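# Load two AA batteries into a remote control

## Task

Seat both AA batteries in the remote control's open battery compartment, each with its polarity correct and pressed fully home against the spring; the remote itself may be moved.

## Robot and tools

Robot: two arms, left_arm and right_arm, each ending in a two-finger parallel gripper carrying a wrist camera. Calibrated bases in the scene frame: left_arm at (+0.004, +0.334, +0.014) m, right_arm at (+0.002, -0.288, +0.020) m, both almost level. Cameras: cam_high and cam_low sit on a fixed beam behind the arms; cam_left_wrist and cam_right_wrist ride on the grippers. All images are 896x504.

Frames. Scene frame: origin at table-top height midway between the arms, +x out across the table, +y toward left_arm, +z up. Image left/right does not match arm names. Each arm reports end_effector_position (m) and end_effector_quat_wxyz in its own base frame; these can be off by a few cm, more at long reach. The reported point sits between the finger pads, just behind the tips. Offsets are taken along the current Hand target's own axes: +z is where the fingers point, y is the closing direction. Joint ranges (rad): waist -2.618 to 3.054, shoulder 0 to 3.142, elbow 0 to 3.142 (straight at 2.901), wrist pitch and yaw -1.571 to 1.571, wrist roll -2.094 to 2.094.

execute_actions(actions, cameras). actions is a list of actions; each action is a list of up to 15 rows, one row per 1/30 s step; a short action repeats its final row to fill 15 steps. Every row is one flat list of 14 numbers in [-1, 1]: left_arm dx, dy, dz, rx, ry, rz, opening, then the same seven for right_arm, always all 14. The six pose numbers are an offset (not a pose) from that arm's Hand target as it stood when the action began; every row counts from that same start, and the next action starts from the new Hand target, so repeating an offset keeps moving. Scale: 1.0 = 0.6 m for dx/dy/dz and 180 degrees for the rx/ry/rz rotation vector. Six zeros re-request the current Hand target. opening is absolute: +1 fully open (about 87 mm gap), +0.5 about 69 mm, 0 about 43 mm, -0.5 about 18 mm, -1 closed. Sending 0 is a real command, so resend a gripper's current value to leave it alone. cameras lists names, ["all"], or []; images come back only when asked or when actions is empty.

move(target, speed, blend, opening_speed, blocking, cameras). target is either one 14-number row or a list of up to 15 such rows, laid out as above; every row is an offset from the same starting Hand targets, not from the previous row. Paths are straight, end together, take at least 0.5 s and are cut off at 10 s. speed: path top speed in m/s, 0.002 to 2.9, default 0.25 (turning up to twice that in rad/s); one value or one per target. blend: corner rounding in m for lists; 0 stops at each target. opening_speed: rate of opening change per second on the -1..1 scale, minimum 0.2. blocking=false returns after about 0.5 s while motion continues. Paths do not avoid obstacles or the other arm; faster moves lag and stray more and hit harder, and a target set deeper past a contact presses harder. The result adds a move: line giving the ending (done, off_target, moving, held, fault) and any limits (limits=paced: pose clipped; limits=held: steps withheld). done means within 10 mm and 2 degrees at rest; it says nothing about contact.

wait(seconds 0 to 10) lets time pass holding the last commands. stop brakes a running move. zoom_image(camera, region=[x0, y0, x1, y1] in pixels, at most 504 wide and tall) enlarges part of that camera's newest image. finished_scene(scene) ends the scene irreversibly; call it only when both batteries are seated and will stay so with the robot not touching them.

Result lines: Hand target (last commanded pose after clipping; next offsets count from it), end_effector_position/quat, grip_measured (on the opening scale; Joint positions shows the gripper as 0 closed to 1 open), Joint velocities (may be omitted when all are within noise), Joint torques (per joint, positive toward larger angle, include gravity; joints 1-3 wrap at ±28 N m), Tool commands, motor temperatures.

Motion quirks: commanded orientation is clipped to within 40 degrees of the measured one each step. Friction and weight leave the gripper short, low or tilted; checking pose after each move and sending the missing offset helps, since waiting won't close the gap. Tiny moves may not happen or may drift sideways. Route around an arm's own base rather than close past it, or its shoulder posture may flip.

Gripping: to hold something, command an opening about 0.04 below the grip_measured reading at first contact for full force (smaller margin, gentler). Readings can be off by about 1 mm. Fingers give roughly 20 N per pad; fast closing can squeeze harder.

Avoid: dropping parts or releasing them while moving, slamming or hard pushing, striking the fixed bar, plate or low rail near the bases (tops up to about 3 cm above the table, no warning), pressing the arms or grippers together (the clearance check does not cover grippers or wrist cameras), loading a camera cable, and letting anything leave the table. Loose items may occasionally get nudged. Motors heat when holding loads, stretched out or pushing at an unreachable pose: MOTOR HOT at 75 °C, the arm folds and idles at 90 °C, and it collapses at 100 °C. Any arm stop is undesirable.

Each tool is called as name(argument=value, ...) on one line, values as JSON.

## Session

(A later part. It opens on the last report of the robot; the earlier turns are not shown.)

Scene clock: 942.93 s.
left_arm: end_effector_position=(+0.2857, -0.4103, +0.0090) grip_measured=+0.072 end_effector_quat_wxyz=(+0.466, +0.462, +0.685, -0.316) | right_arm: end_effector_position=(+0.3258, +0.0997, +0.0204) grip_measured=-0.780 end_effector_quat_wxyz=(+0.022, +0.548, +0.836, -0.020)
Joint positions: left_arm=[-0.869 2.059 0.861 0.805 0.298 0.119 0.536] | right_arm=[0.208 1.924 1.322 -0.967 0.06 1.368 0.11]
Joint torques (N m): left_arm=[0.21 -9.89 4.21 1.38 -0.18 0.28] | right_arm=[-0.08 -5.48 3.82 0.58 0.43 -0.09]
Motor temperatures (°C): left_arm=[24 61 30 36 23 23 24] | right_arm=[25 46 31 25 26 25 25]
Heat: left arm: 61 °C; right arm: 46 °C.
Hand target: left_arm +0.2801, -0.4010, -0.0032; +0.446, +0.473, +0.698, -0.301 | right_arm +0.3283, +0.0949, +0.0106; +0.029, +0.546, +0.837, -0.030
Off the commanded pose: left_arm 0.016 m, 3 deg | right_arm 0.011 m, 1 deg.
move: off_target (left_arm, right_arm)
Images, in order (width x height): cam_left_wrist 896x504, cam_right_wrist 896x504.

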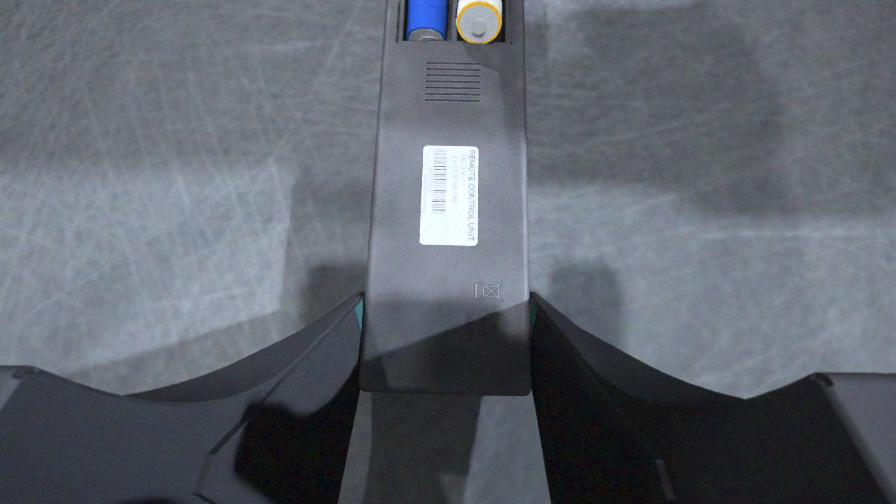

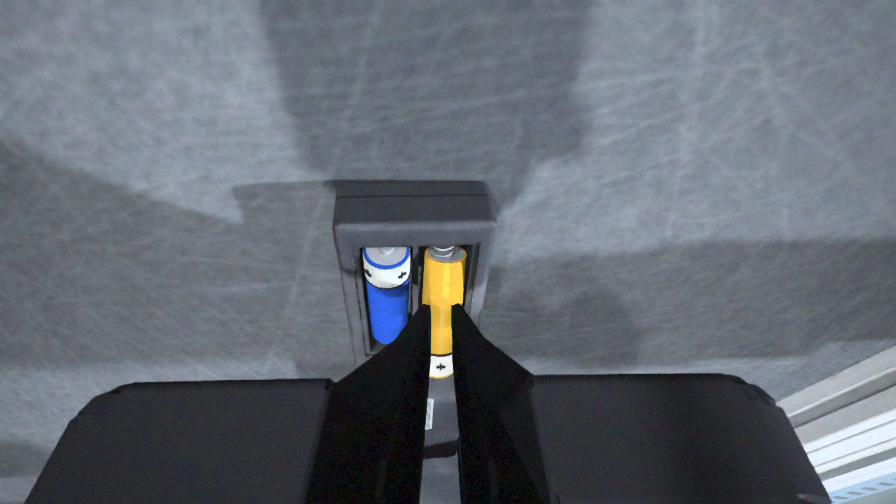

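move(target=[[0,0,0,0,0,0,0.02,0,0,-0.05,0,0,0,-0.78],[0,0,0,0,0,0,0.02,0.041,0,-0.047,0,0,0,-0.78],[0,0,0,0,0,0,0.02,0.043,0,-0.012,0,0,0,-0.78]], speed=0.08, cameras=["cam_right_wrist"])

zoom_image(camera="cam_right_wrist", region=[320, 150, 570, 450])

Scene clock: 951.67 s.
left_arm: end_effector_position=(+0.2857, -0.4103, +0.0090) grip_measured=+0.072 end_effector_quat_wxyz=(+0.466, +0.462, +0.685, -0.316) | right_arm: end_effector_position=(+0.3190, +0.1203, +0.0258) grip_measured=-0.779 end_effector_quat_wxyz=(+0.026, +0.542, +0.839, -0.027)
Joint positions: left_arm=[-0.869 2.059 0.861 0.805 0.298 0.119 0.536] | right_arm=[0.278 1.916 1.337 -0.997 0.075 1.426 0.11]
Joint torques (N m): left_arm=[0.21 -9.85 4.18 1.39 -0.19 0.26] | right_arm=[0.35 -6.57 2.15 0.68 0.26 0.11]
Motor temperatures (°C): left_arm=[24 61 30 36 23 23 24] | right_arm=[25 46 31 25 26 25 25]
Heat: left arm: 61 °C; right arm: 46 °C.
Hand target: left_arm +0.2801, -0.4010, -0.0032; +0.446, +0.473, +0.698, -0.301 | right_arm +0.3178, +0.1190, +0.0156; +0.028, +0.546, +0.837, -0.030
Off the commanded pose: left_arm 0.016 m, 3 deg | right_arm 0.010 m, 1 deg.
move: off_target (left_arm)
Images, in order (width x height): cam_right_wrist 896x504.

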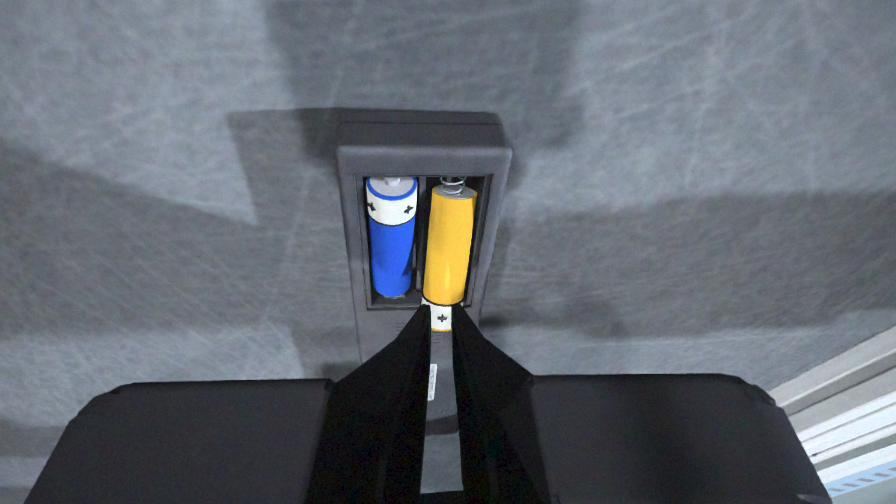

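Scaled by 1.680 from the camera's 896x504 image, which has a finer 1280x720 frame.

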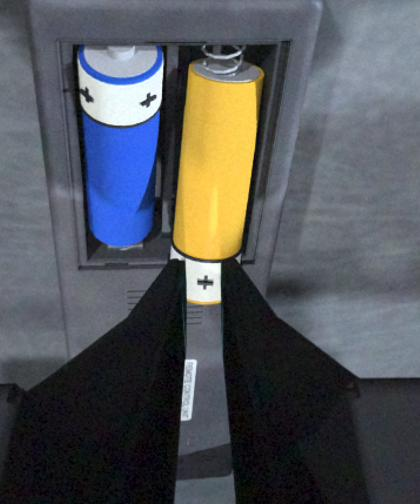

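move(target=[[0,0,0,0,0,0,0.02,0.003,0,0.028,0,0,0,-0.78],[0,0,0,0,0,0,0.02,-0.030,0,0.036,0,0,0,-0.78]], speed=0.05, cameras=["cam_left_wrist","cam_right_wrist"])

zoom_image(camera="cam_right_wrist", region=[320, 150, 570, 450])

zoom_image(camera="cam_left_wrist", region=[350, 0, 550, 112])

Scene clock: 960.90 s.
left_arm: end_effector_position=(+0.2857, -0.4103, +0.0090) grip_measured=+0.072 end_effector_quat_wxyz=(+0.466, +0.462, +0.685, -0.316) | right_arm: end_effector_position=(+0.3195, +0.1175, +0.0250) grip_measured=-0.779 end_effector_quat_wxyz=(+0.007, +0.544, +0.839, +0.004)
Joint positions: left_arm=[-0.869 2.059 0.861 0.805 0.298 0.119 0.536] | right_arm=[0.235 1.901 1.302 -0.956 0.005 1.385 0.111]
Joint torques (N m): left_arm=[0.18 -9.78 4.11 1.39 -0.2 0.27] | right_arm=[-0.83 -2.39 2.17 1.02 1.04 -0.07]
Motor temperatures (°C): left_arm=[24 61 30 36 23 23 24] | right_arm=[25 45 31 25 26 25 25]
Heat: left arm: 61 °C; right arm: 45 °C.
Hand target: left_arm +0.2801, -0.4010, -0.0032; +0.446, +0.473, +0.698, -0.301 | right_arm +0.3253, +0.1008, -0.0045; +0.028, +0.546, +0.837, -0.030
Off the commanded pose: left_arm 0.016 m, 3 deg | right_arm 0.034 m, 5 deg.
move: off_target (left_arm, right_arm)
Images, in order (width x height): cam_left_wrist 896x504, cam_right_wrist 896x504.

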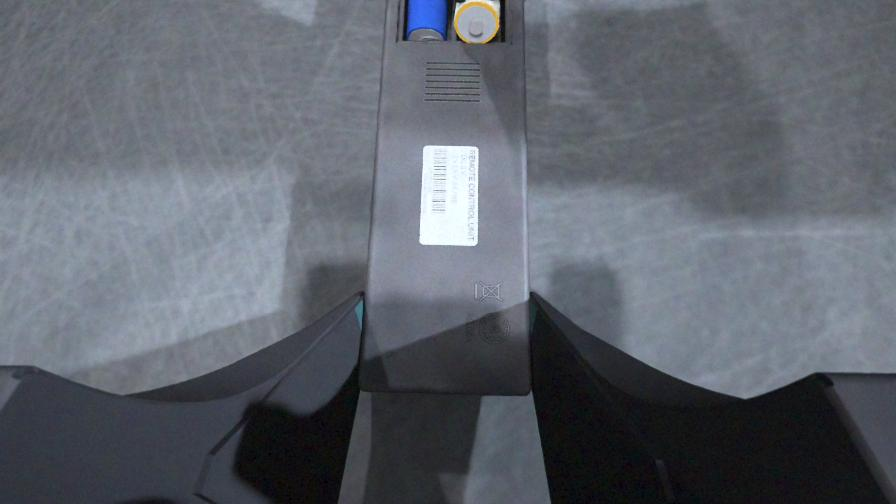

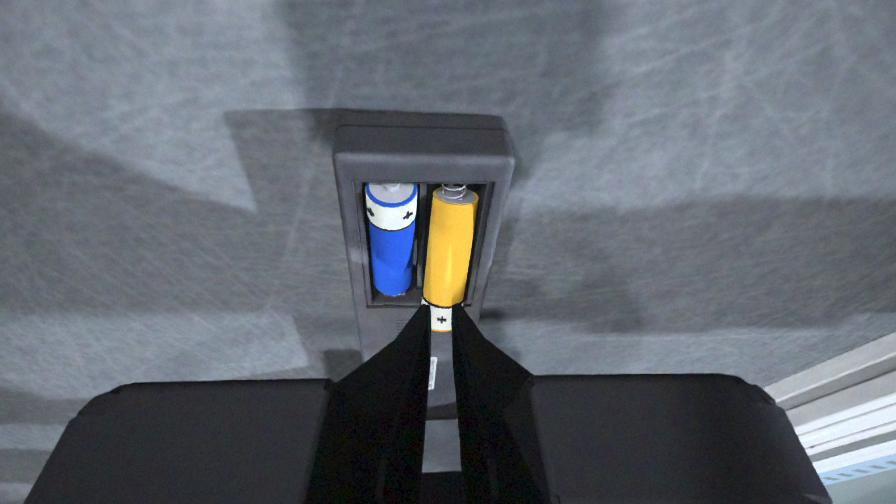

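Scaled by 1.680 from the camera's 896x504 image, which has a finer 1280x720 frame.

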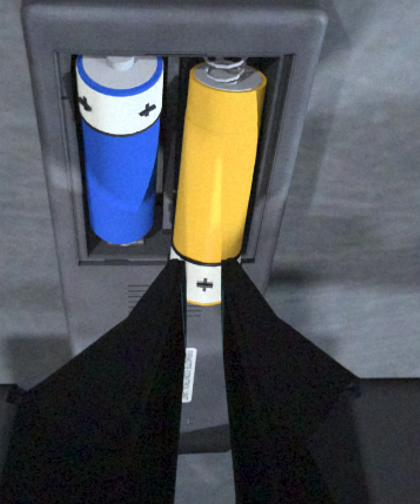

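Scaled by 2.520 from the camera's 896x504 image, which has a finer 1280x720 frame.

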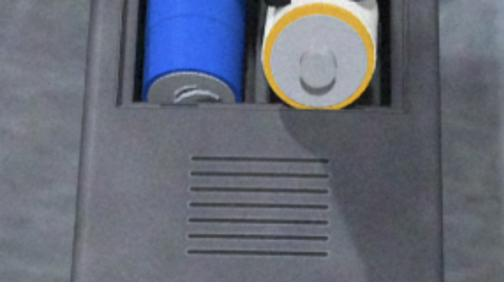

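move(target=[[0,0,0,0,0,0,0.02,-0.035,0,-0.004,0,0,0,-0.78]], speed=0.05, cameras=["cam_left_wrist","cam_right_wrist"])

zoom_image(camera="cam_right_wrist", region=[320, 150, 570, 450])

zoom_image(camera="cam_left_wrist", region=[350, 0, 550, 112])

Scene clock: 969.07 s.
left_arm: end_effector_position=(+0.2857, -0.4103, +0.0090) grip_measured=+0.072 end_effector_quat_wxyz=(+0.466, +0.462, +0.685, -0.316) | right_arm: end_effector_position=(+0.3258, +0.0990, +0.0193) grip_measured=-0.779 end_effector_quat_wxyz=(+0.003, +0.546, +0.838, +0.003)
Joint positions: left_arm=[-0.869 2.059 0.861 0.805 0.298 0.119 0.536] | right_arm=[0.175 1.924 1.309 -0.948 -0.001 1.33 0.111]
Joint torques (N m): left_arm=[0.14 -9.89 4.19 1.39 -0.19 0.26] | right_arm=[-0.76 -3.54 4.01 0.77 1.1 -0.07]
Motor temperatures (°C): left_arm=[24 61 30 36 23 23 24] | right_arm=[25 44 31 26 26 25 25]
Heat: left arm: 61 °C; right arm: 44 °C.
Hand target: left_arm +0.2801, -0.4010, -0.0032; +0.446, +0.473, +0.698, -0.301 | right_arm +0.3337, +0.0818, -0.0004; +0.028, +0.546, +0.837, -0.030
Off the commanded pose: left_arm 0.016 m, 3 deg | right_arm 0.027 m, 5 deg.
move: off_target (left_arm, right_arm)
Images, in order (width x height): cam_left_wrist 896x504, cam_right_wrist 896x504.

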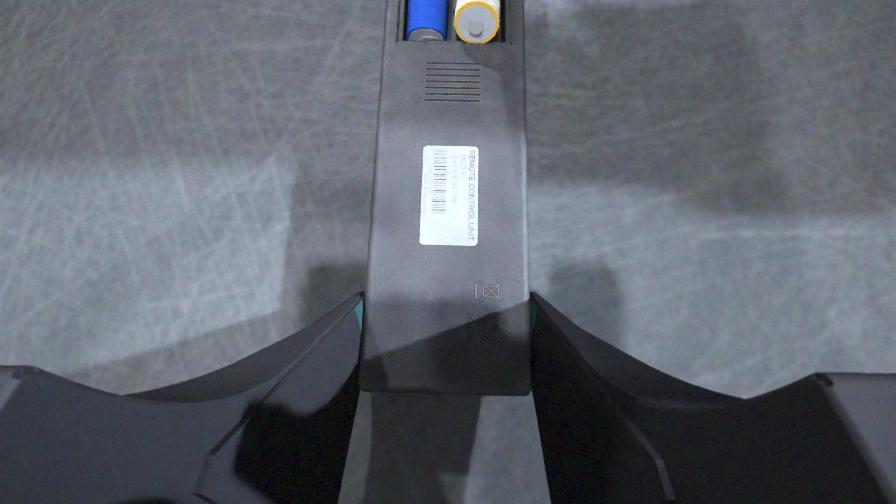

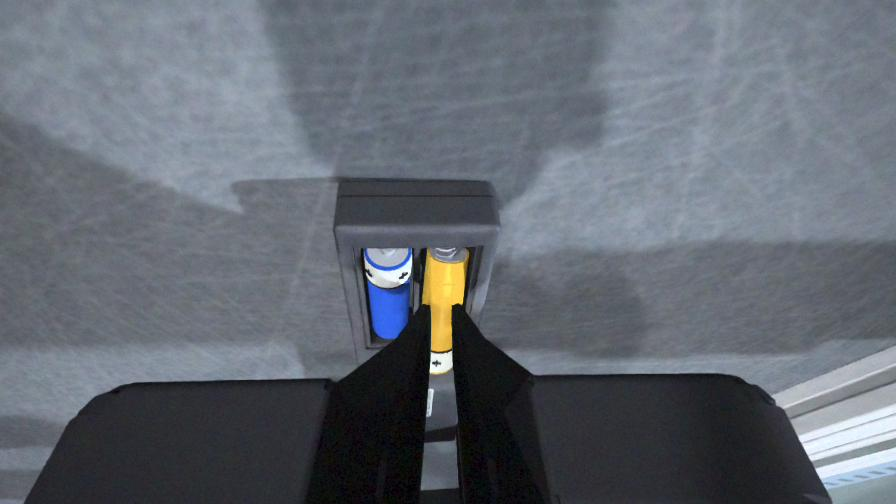

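Scaled by 1.680 from the camera's 896x504 image, which has a finer 1280x720 frame.

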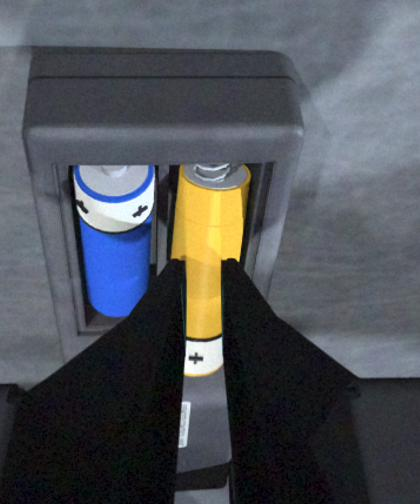

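Scaled by 2.520 from the camera's 896x504 image, which has a finer 1280x720 frame.

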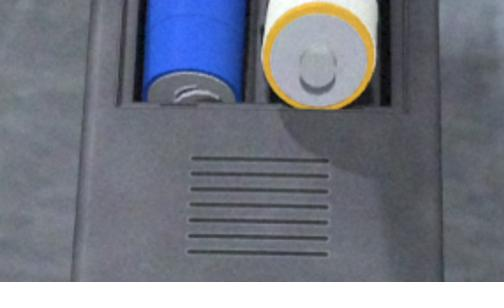

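move(target=[[0,0,0,0,0,0,0.02,-0.0073,0,-0.083,0,0,0,-0.78],[0,0,0,0,0,0,0.02,0.107,0,-0.093,0,0.117,0,-1]], speed=0.1, cameras=["cam_left_wrist","cam_right_wrist","cam_low"])

zoom_image(camera="cam_right_wrist", region=[320, 50, 570, 350])

Scene clock: 997.00 s.
left_arm: end_effector_position=(+0.2857, -0.4103, +0.0090) grip_measured=+0.072 end_effector_quat_wxyz=(+0.466, +0.462, +0.685, -0.316) | right_arm: end_effector_position=(+0.3119, +0.1422, +0.0550) grip_measured=-1.000 end_effector_quat_wxyz=(-0.111, +0.543, +0.829, +0.076)
Joint positions: left_arm=[-0.869 2.059 0.861 0.805 0.298 0.119 0.536] | right_arm=[0.178 1.937 1.402 -1.095 -0.264 1.329 0]
Joint torques (N m): left_arm=[0.16 -9.85 4.18 1.39 -0.2 0.26] | right_arm=[0.79 -6.06 4.11 0.09 -0.17 0.02]
Motor temperatures (°C): left_arm=[24 62 30 36 23 23 24] | right_arm=[25 42 31 26 27 25 24]
Heat: left arm: 62 °C; right arm: 42 °C.
Hand target: left_arm +0.2801, -0.4010, -0.0032; +0.446, +0.473, +0.698, -0.301 | right_arm +0.3071, +0.1449, +0.0501; -0.125, +0.542, +0.828, +0.070
Off the commanded pose: left_arm 0.016 m, 3 deg | right_arm 0.007 m, 2 deg.
move: off_target (left_arm)
Images, in order (width x height): cam_low 896x504, cam_left_wrist 896x504, cam_right_wrist 896x504.

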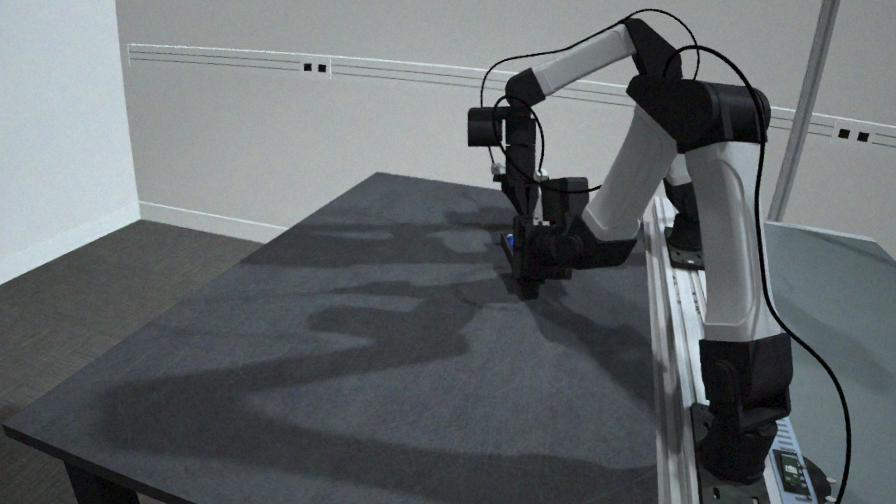

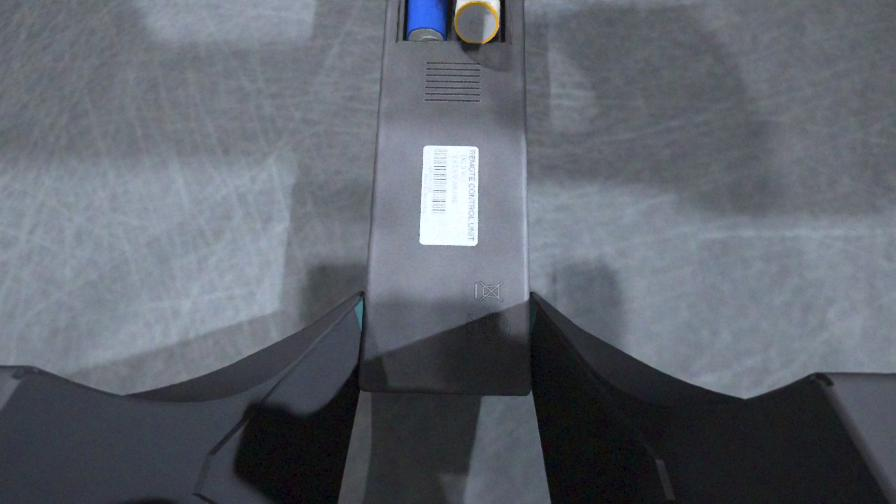

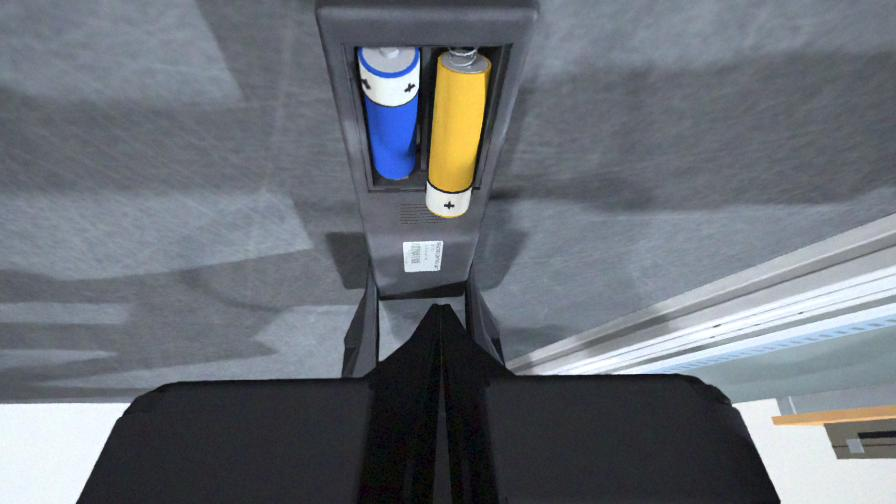

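Scaled by 1.680 from the camera's 896x504 image, which has a finer 1280x720 frame.

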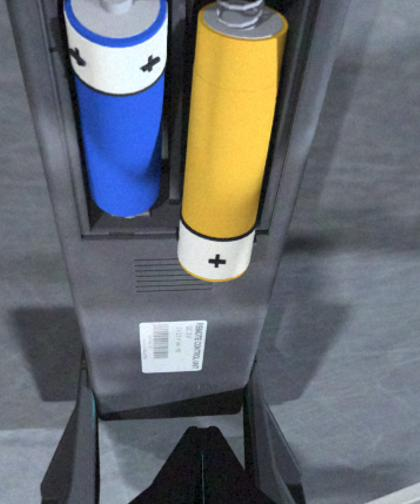

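move(target=[[0,0,0,0,0,0,0.02,-0.010,-0.0035,0.0588,0,0,0,-1]], speed=0.08, cameras=["cam_left_wrist","cam_right_wrist"])

zoom_image(camera="cam_right_wrist", region=[320, 100, 570, 400])

zoom_image(camera="cam_left_wrist", region=[350, 0, 550, 112])

Scene clock: 1007.47 s.
left_arm: end_effector_position=(+0.2857, -0.4103, +0.0090) grip_measured=+0.072 end_effector_quat_wxyz=(+0.466, +0.462, +0.685, -0.316) | right_arm: end_effector_position=(+0.3037, +0.1443, +0.0191) grip_measured=-1.000 end_effector_quat_wxyz=(-0.118, +0.539, +0.831, +0.071)
Joint positions: left_arm=[-0.869 2.059 0.861 0.805 0.298 0.119 0.536] | right_arm=[0.188 1.975 1.301 -0.973 -0.266 1.329 0]
Joint torques (N m): left_arm=[0.18 -9.84 4.19 1.4 -0.21 0.27] | right_arm=[0.81 -6.22 3.99 0.22 -0.15 0.13]
Motor temperatures (°C): left_arm=[24 62 30 36 23 23 24] | right_arm=[25 43 31 25 26 25 24]
Heat: left arm: 62 °C; right arm: 43 °C.
Hand target: left_arm +0.2801, -0.4010, -0.0032; +0.446, +0.473, +0.698, -0.301 | right_arm +0.3027, +0.1477, +0.0145; -0.125, +0.542, +0.828, +0.070
Off the commanded pose: left_arm 0.016 m, 3 deg | right_arm 0.006 m, 1 deg.
move: off_target (left_arm)
Images, in order (width x height): cam_left_wrist 896x504, cam_right_wrist 896x504.

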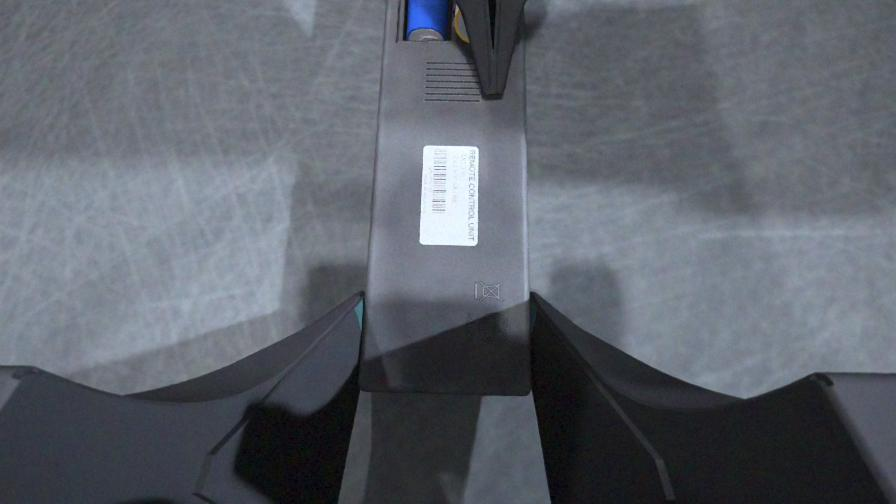

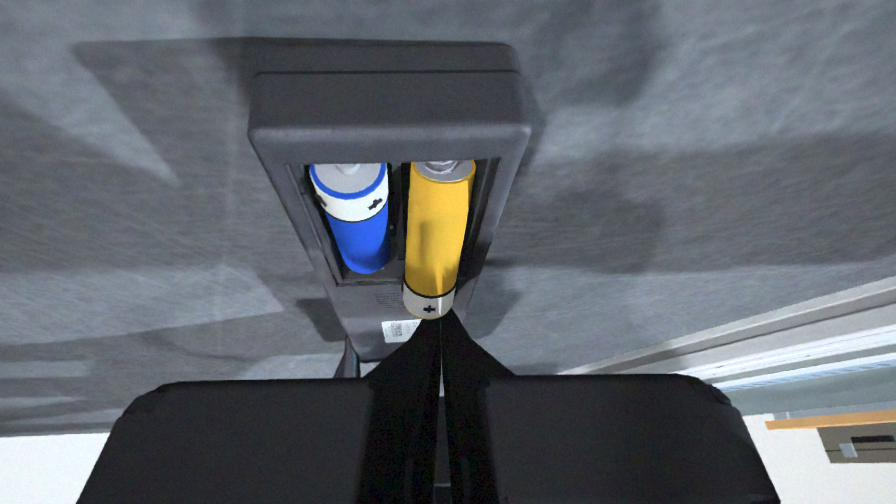

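Scaled by 1.680 from the camera's 896x504 image, which has a finer 1280x720 frame.

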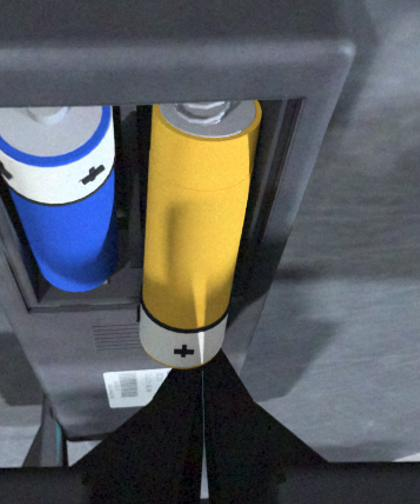

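Scaled by 2.520 from the camera's 896x504 image, which has a finer 1280x720 frame.

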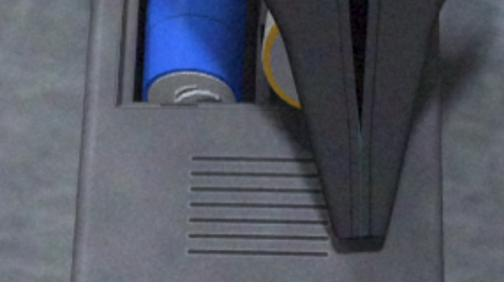

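move(target=[[0,0,0,0,0,0,0.02,0.002,0.006,-0.004,0,0,0,-1],[0,0,0,0,0,0,0.02,-0.032,0.006,-0.012,0,0,0,-1]], speed=0.05, cameras=["cam_left_wrist","cam_right_wrist"])

zoom_image(camera="cam_right_wrist", region=[320, 100, 570, 400])

zoom_image(camera="cam_left_wrist", region=[350, 0, 550, 112])

Scene clock: 1017.93 s.
left_arm: end_effector_position=(+0.2857, -0.4103, +0.0090) grip_measured=+0.072 end_effector_quat_wxyz=(+0.466, +0.462, +0.685, -0.316) | right_arm: end_effector_position=(+0.3075, +0.1406, +0.0216) grip_measured=-1.000 end_effector_quat_wxyz=(-0.137, +0.539, +0.827, +0.082)
Joint positions: left_arm=[-0.869 2.059 0.861 0.805 0.298 0.119 0.536] | right_arm=[0.156 2 1.33 -0.999 -0.307 1.295 0]
Joint torques (N m): left_arm=[0.21 -9.85 4.16 1.39 -0.21 0.26] | right_arm=[-1.39 -5.94 5.7 0.08 0.36 -0.1]
Motor temperatures (°C): left_arm=[24 62 30 36 23 23 24] | right_arm=[25 43 31 25 26 25 24]
Heat: left arm: 62 °C; right arm: 43 °C.
Hand target: left_arm +0.2801, -0.4010, -0.0032; +0.446, +0.473, +0.698, -0.301 | right_arm +0.3144, +0.1304, +0.0160; -0.125, +0.542, +0.828, +0.070
Off the commanded pose: left_arm 0.016 m, 3 deg | right_arm 0.013 m, 2 deg.
move: off_target (left_arm, right_arm)
Images, in order (width x height): cam_left_wrist 896x504, cam_right_wrist 896x504.

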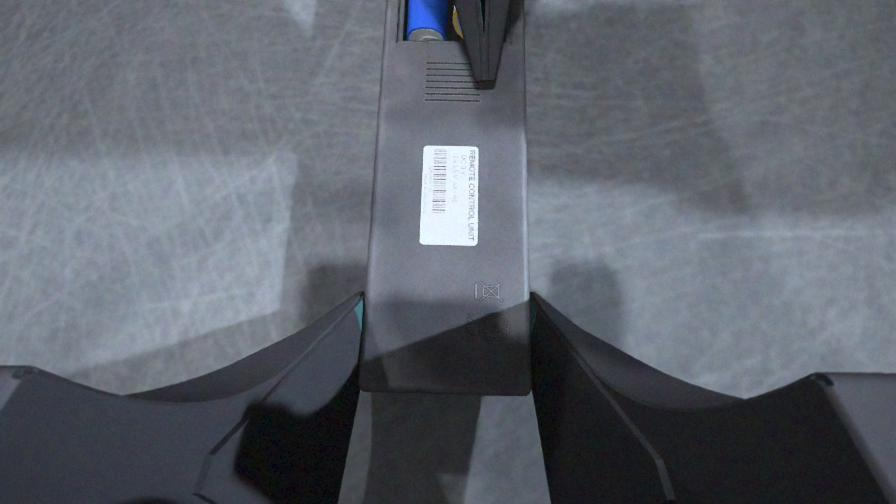

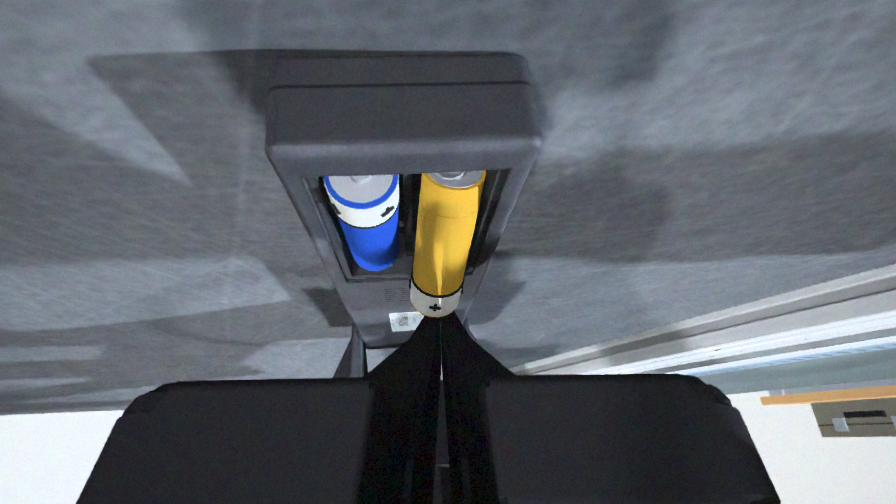

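Scaled by 1.680 from the camera's 896x504 image, which has a finer 1280x720 frame.

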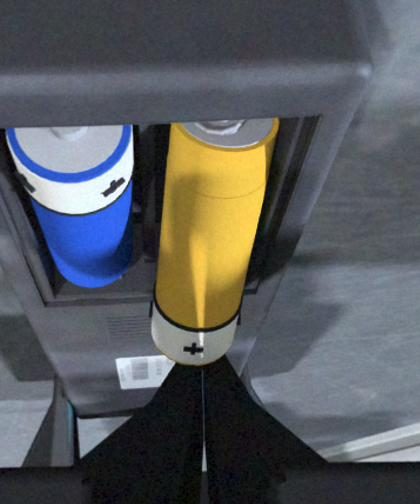

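Scaled by 2.520 from the camera's 896x504 image, which has a finer 1280x720 frame.

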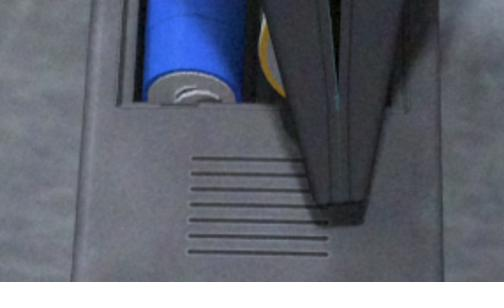

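move(target=[[0,0,0,0,0,0,0.02,-0.021,0.003,-0.0,0,0,0,-1]], speed=0.05, cameras=["cam_left_wrist","cam_right_wrist"])

zoom_image(camera="cam_right_wrist", region=[320, 100, 570, 400])

zoom_image(camera="cam_left_wrist", region=[350, 0, 550, 112])

Scene clock: 1026.00 s.
left_arm: end_effector_position=(+0.2847, -0.4111, +0.0090) grip_measured=+0.072 end_effector_quat_wxyz=(+0.466, +0.464, +0.684, -0.316) | right_arm: end_effector_position=(+0.3125, +0.1384, +0.0234) grip_measured=-1.000 end_effector_quat_wxyz=(-0.148, +0.536, +0.826, +0.095)
Joint positions: left_arm=[-0.872 2.059 0.861 0.805 0.298 0.12 0.536] | right_arm=[0.133 2.02 1.355 -1.011 -0.339 1.266 0]
Joint torques (N m): left_arm=[0.5 -9.87 4.16 1.37 -0.19 0.25] | right_arm=[-2.18 -5.83 5.53 0.12 0.75 -0.11]
Motor temperatures (°C): left_arm=[24 62 30 36 23 23 24] | right_arm=[25 43 32 25 26 25 24]
Heat: left arm: 62 °C; right arm: 43 °C.
Hand target: left_arm +0.2802, -0.4010, -0.0032; +0.446, +0.473, +0.698, -0.301 | right_arm +0.3208, +0.1201, +0.0124; -0.125, +0.542, +0.828, +0.070
Off the commanded pose: left_arm 0.016 m, 3 deg | right_arm 0.023 m, 4 deg.
move: off_target (left_arm, right_arm)
Images, in order (width x height): cam_left_wrist 896x504, cam_right_wrist 896x504.

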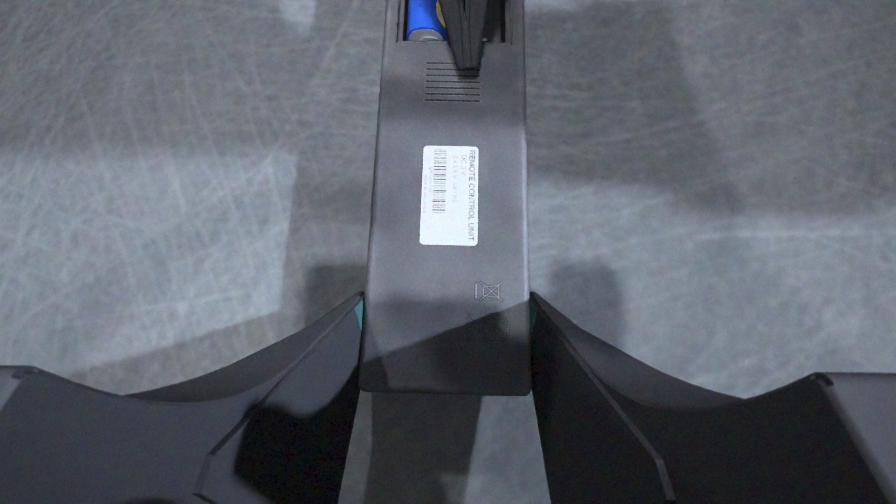

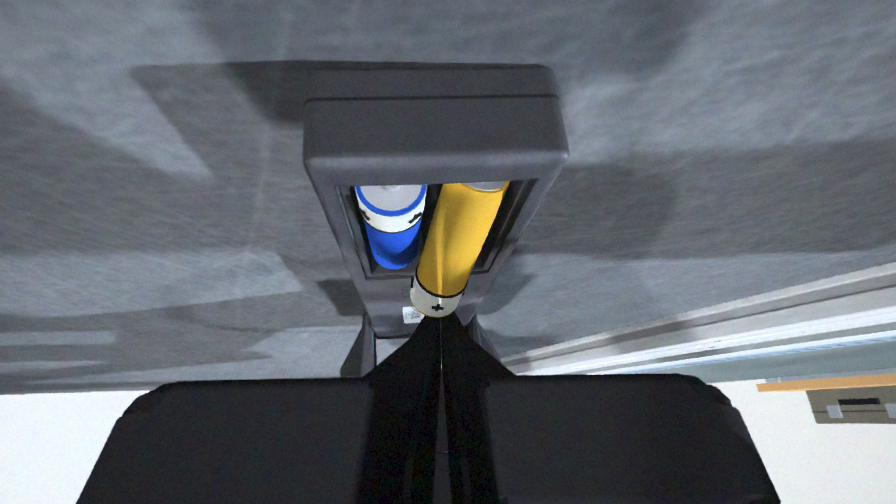

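Scaled by 1.680 from the camera's 896x504 image, which has a finer 1280x720 frame.

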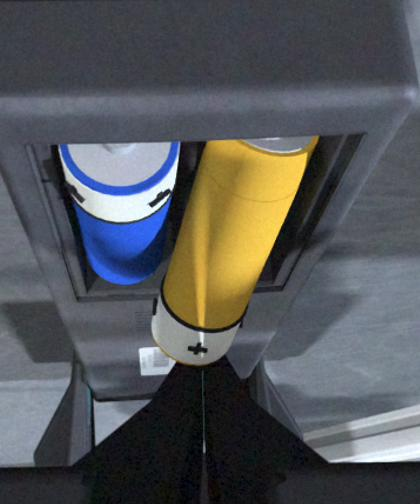

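Scaled by 2.520 from the camera's 896x504 image, which has a finer 1280x720 frame.

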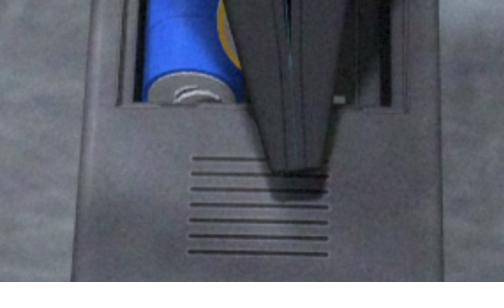

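move(target=[[0,0,0,0,0,0,0.02,0.008,-0.017,0,0,0,0,-1]], speed=0.05, cameras=["cam_left_wrist","cam_right_wrist"])

zoom_image(camera="cam_right_wrist", region=[320, 100, 570, 400])

zoom_image(camera="cam_left_wrist", region=[350, 0, 550, 112])

Scene clock: 1035.77 s.
left_arm: end_effector_position=(+0.2847, -0.4111, +0.0090) grip_measured=+0.072 end_effector_quat_wxyz=(+0.466, +0.464, +0.684, -0.316) | right_arm: end_effector_position=(+0.3058, +0.1381, +0.0202) grip_measured=-1.000 end_effector_quat_wxyz=(-0.158, +0.537, +0.823, +0.091)
Joint positions: left_arm=[-0.872 2.059 0.861 0.805 0.298 0.12 0.536] | right_arm=[0.132 2.02 1.334 -1.012 -0.346 1.265 0]
Joint torques (N m): left_arm=[0.38 -9.91 4.18 1.39 -0.21 0.27] | right_arm=[-1.68 -8.98 3.12 0.22 0.82 -0.08]
Motor temperatures (°C): left_arm=[24 62 30 36 23 23 24] | right_arm=[25 43 32 25 26 25 24]
Heat: left arm: 62 °C; right arm: 43 °C.
Hand target: left_arm +0.2802, -0.4010, -0.0032; +0.446, +0.473, +0.698, -0.301 | right_arm +0.3096, +0.1202, +0.0140; -0.125, +0.542, +0.828, +0.070
Off the commanded pose: left_arm 0.016 m, 3 deg | right_arm 0.019 m, 5 deg.
move: off_target (left_arm, right_arm)
Images, in order (width x height): cam_left_wrist 896x504, cam_right_wrist 896x504.

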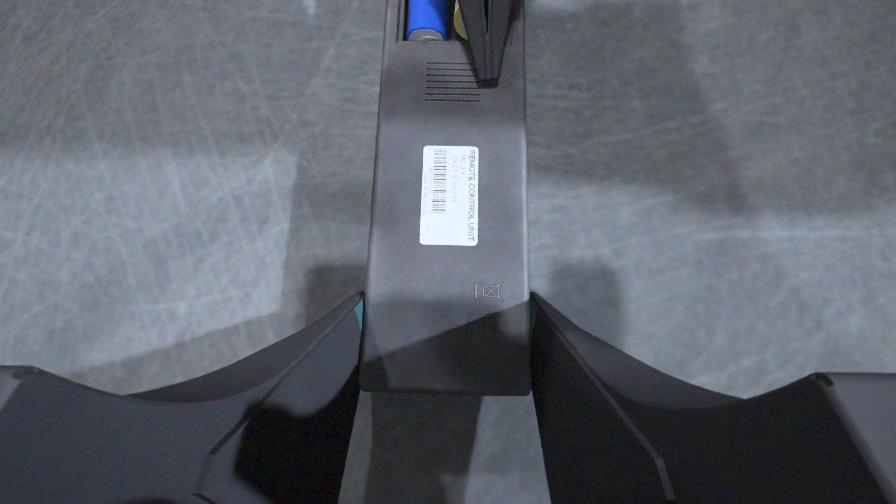

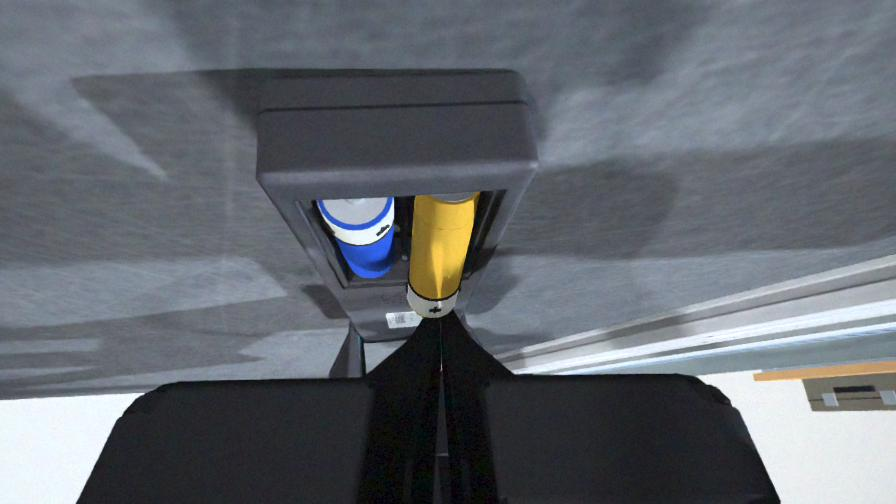

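Scaled by 1.680 from the camera's 896x504 image, which has a finer 1280x720 frame.

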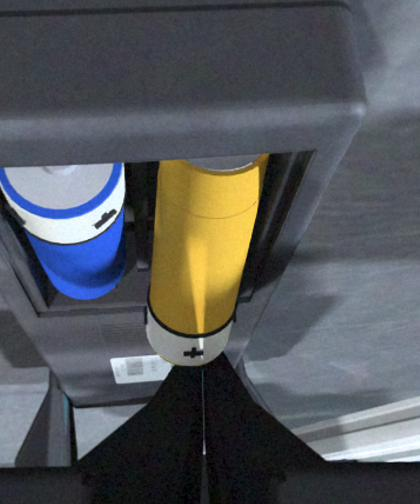

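Scaled by 2.520 from the camera's 896x504 image, which has a finer 1280x720 frame.

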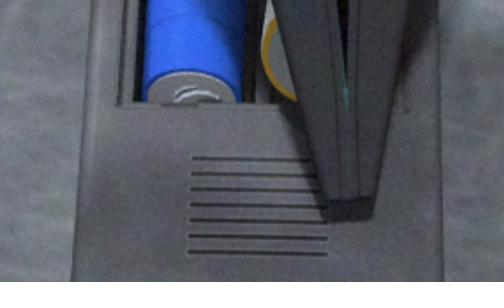

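move(target=[[0,0,0,0,0,0,0.02,-0.03,-0.001,-0.004,0,0,0,-1]], speed=0.05, cameras=["cam_left_wrist","cam_right_wrist"])

zoom_image(camera="cam_right_wrist", region=[320, 100, 570, 400])

zoom_image(camera="cam_left_wrist", region=[350, 0, 550, 112])

Scene clock: 1043.20 s.
left_arm: end_effector_position=(+0.2842, -0.4116, +0.0092) grip_measured=+0.072 end_effector_quat_wxyz=(+0.466, +0.464, +0.684, -0.316) | right_arm: end_effector_position=(+0.2997, +0.1301, +0.0253) grip_measured=-1.000 end_effector_quat_wxyz=(-0.180, +0.534, +0.821, +0.098)
Joint positions: left_arm=[-0.873 2.059 0.861 0.806 0.296 0.12 0.536] | right_arm=[0.095 2.02 1.334 -1.053 -0.378 1.217 0]
Joint torques (N m): left_arm=[0.59 -9.87 4.23 1.37 -0.18 0.27] | right_arm=[-2.99 -7.08 5.01 0.4 1.24 -0.08]
Motor temperatures (°C): left_arm=[24 62 30 36 23 23 24] | right_arm=[25 44 32 25 26 25 24]
Heat: left arm: 62 °C; right arm: 44 °C.
Hand target: left_arm +0.2801, -0.4010, -0.0032; +0.446, +0.473, +0.698, -0.301 | right_arm +0.3163, +0.1035, +0.0112; -0.125, +0.542, +0.828, +0.070
Off the commanded pose: left_arm 0.017 m, 3 deg | right_arm 0.034 m, 7 deg.
move: off_target (left_arm, right_arm)
Images, in order (width x height): cam_left_wrist 896x504, cam_right_wrist 896x504.

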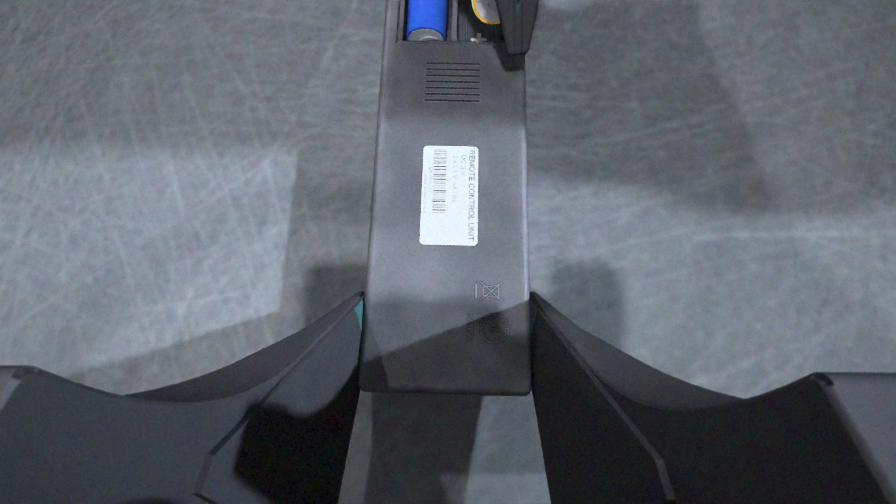

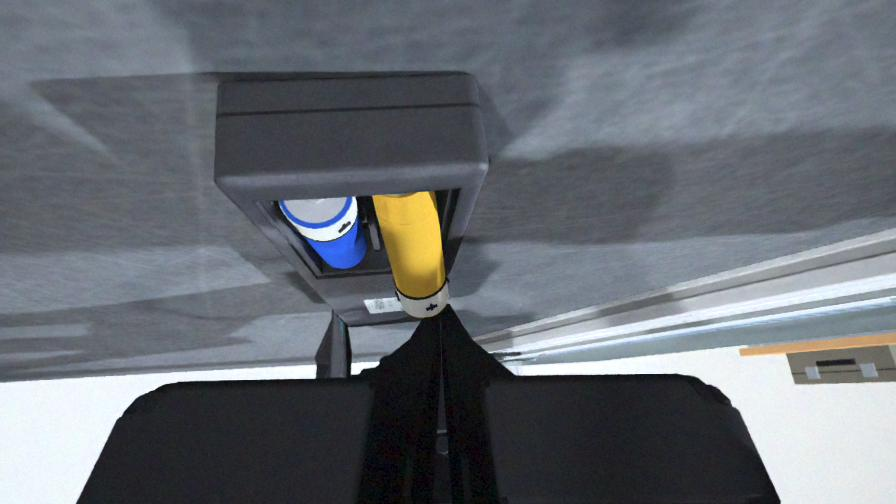

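Scaled by 1.680 from the camera's 896x504 image, which has a finer 1280x720 frame.

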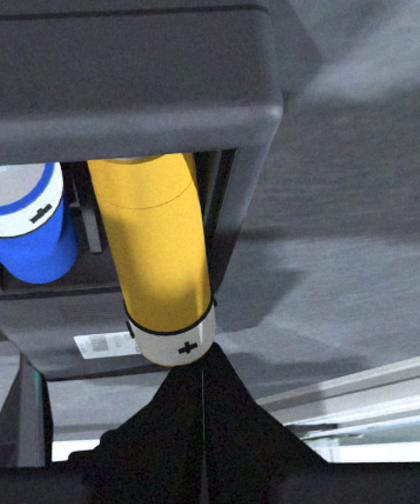

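Scaled by 2.520 from the camera's 896x504 image, which has a finer 1280x720 frame.

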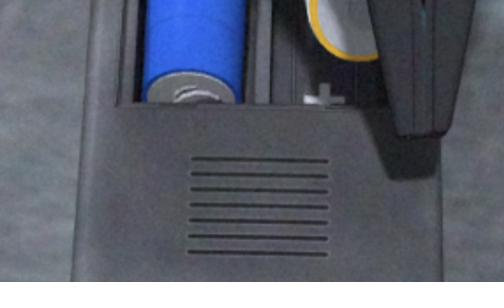

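move(target=[[0,0,0,0,0,0,0.02,0.0447,0,-0.0652,0,0,0,-1],[0,0,0,0,0,0,0.02,0.037,0.011,-0.0587,0,-0.05,0,-0.45]], speed=0.08, cameras=["cam_left_wrist","cam_right_wrist"])

zoom_image(camera="cam_right_wrist", region=[320, 100, 570, 400])

zoom_image(camera="cam_left_wrist", region=[350, 0, 550, 112])

Scene clock: 1070.40 s.
left_arm: end_effector_position=(+0.2842, -0.4116, +0.0092) grip_measured=+0.072 end_effector_quat_wxyz=(+0.466, +0.464, +0.684, -0.316) | right_arm: end_effector_position=(+0.3081, +0.1149, +0.0351) grip_measured=-0.450 end_effector_quat_wxyz=(-0.087, +0.544, +0.834, +0.009)
Joint positions: left_arm=[-0.873 2.059 0.861 0.806 0.296 0.12 0.536] | right_arm=[0.165 1.972 1.403 -1.119 -0.131 1.313 0.275]
Joint torques (N m): left_arm=[0.59 -9.87 4.15 1.38 -0.2 0.26] | right_arm=[0.75 -11.34 5.65 0.12 0.14 0.14]
Motor temperatures (°C): left_arm=[24 62 30 36 23 23 24] | right_arm=[25 46 33 25 27 25 24]
Heat: left arm: 62 °C; right arm: 46 °C.
Hand target: left_arm +0.2801, -0.4010, -0.0032; +0.446, +0.473, +0.698, -0.301 | right_arm +0.3184, +0.1169, +0.0510; -0.060, +0.546, +0.835, +0.027
Off the commanded pose: left_arm 0.017 m, 3 deg | right_arm 0.019 m, 4 deg.
move: off_target (left_arm, right_arm); target 2's new opening was sent with right_arm's hand 0.019 m and 4 deg from that target
Images, in order (width x height): cam_left_wrist 896x504, cam_right_wrist 896x504.

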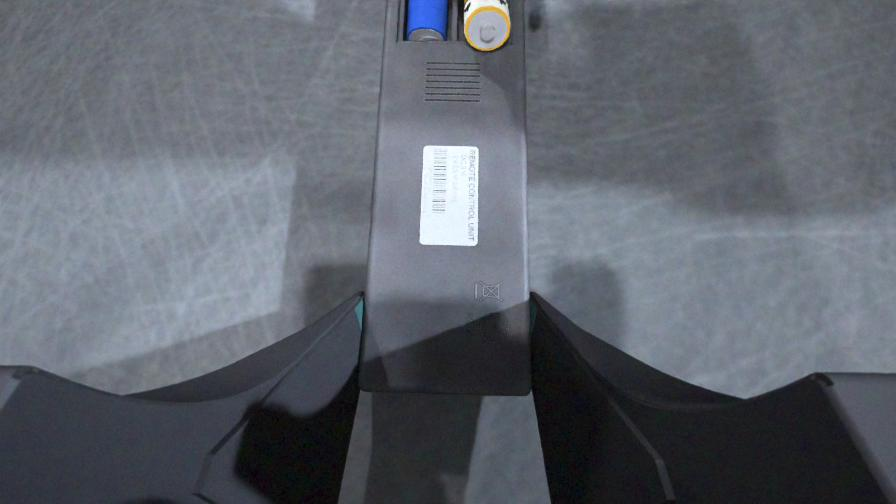

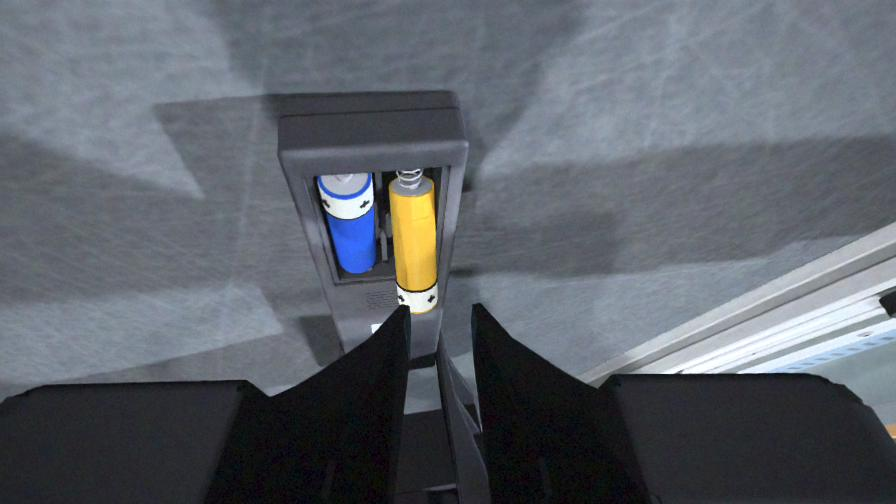

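Scaled by 1.680 from the camera's 896x504 image, which has a finer 1280x720 frame.

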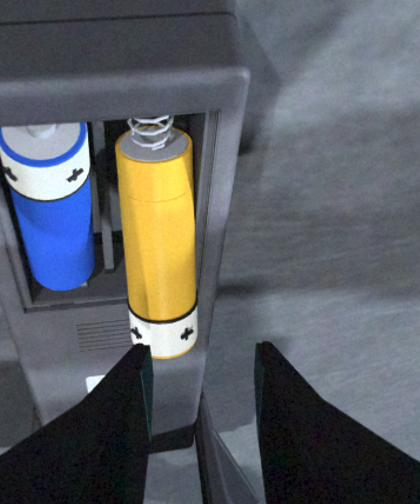

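Scaled by 2.520 from the camera's 896x504 image, which has a finer 1280x720 frame.

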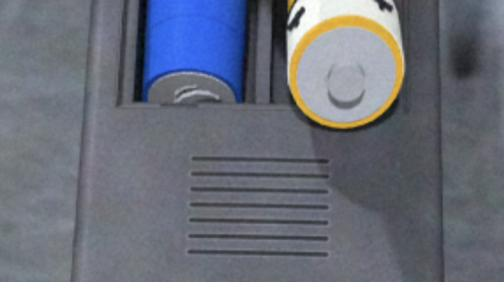

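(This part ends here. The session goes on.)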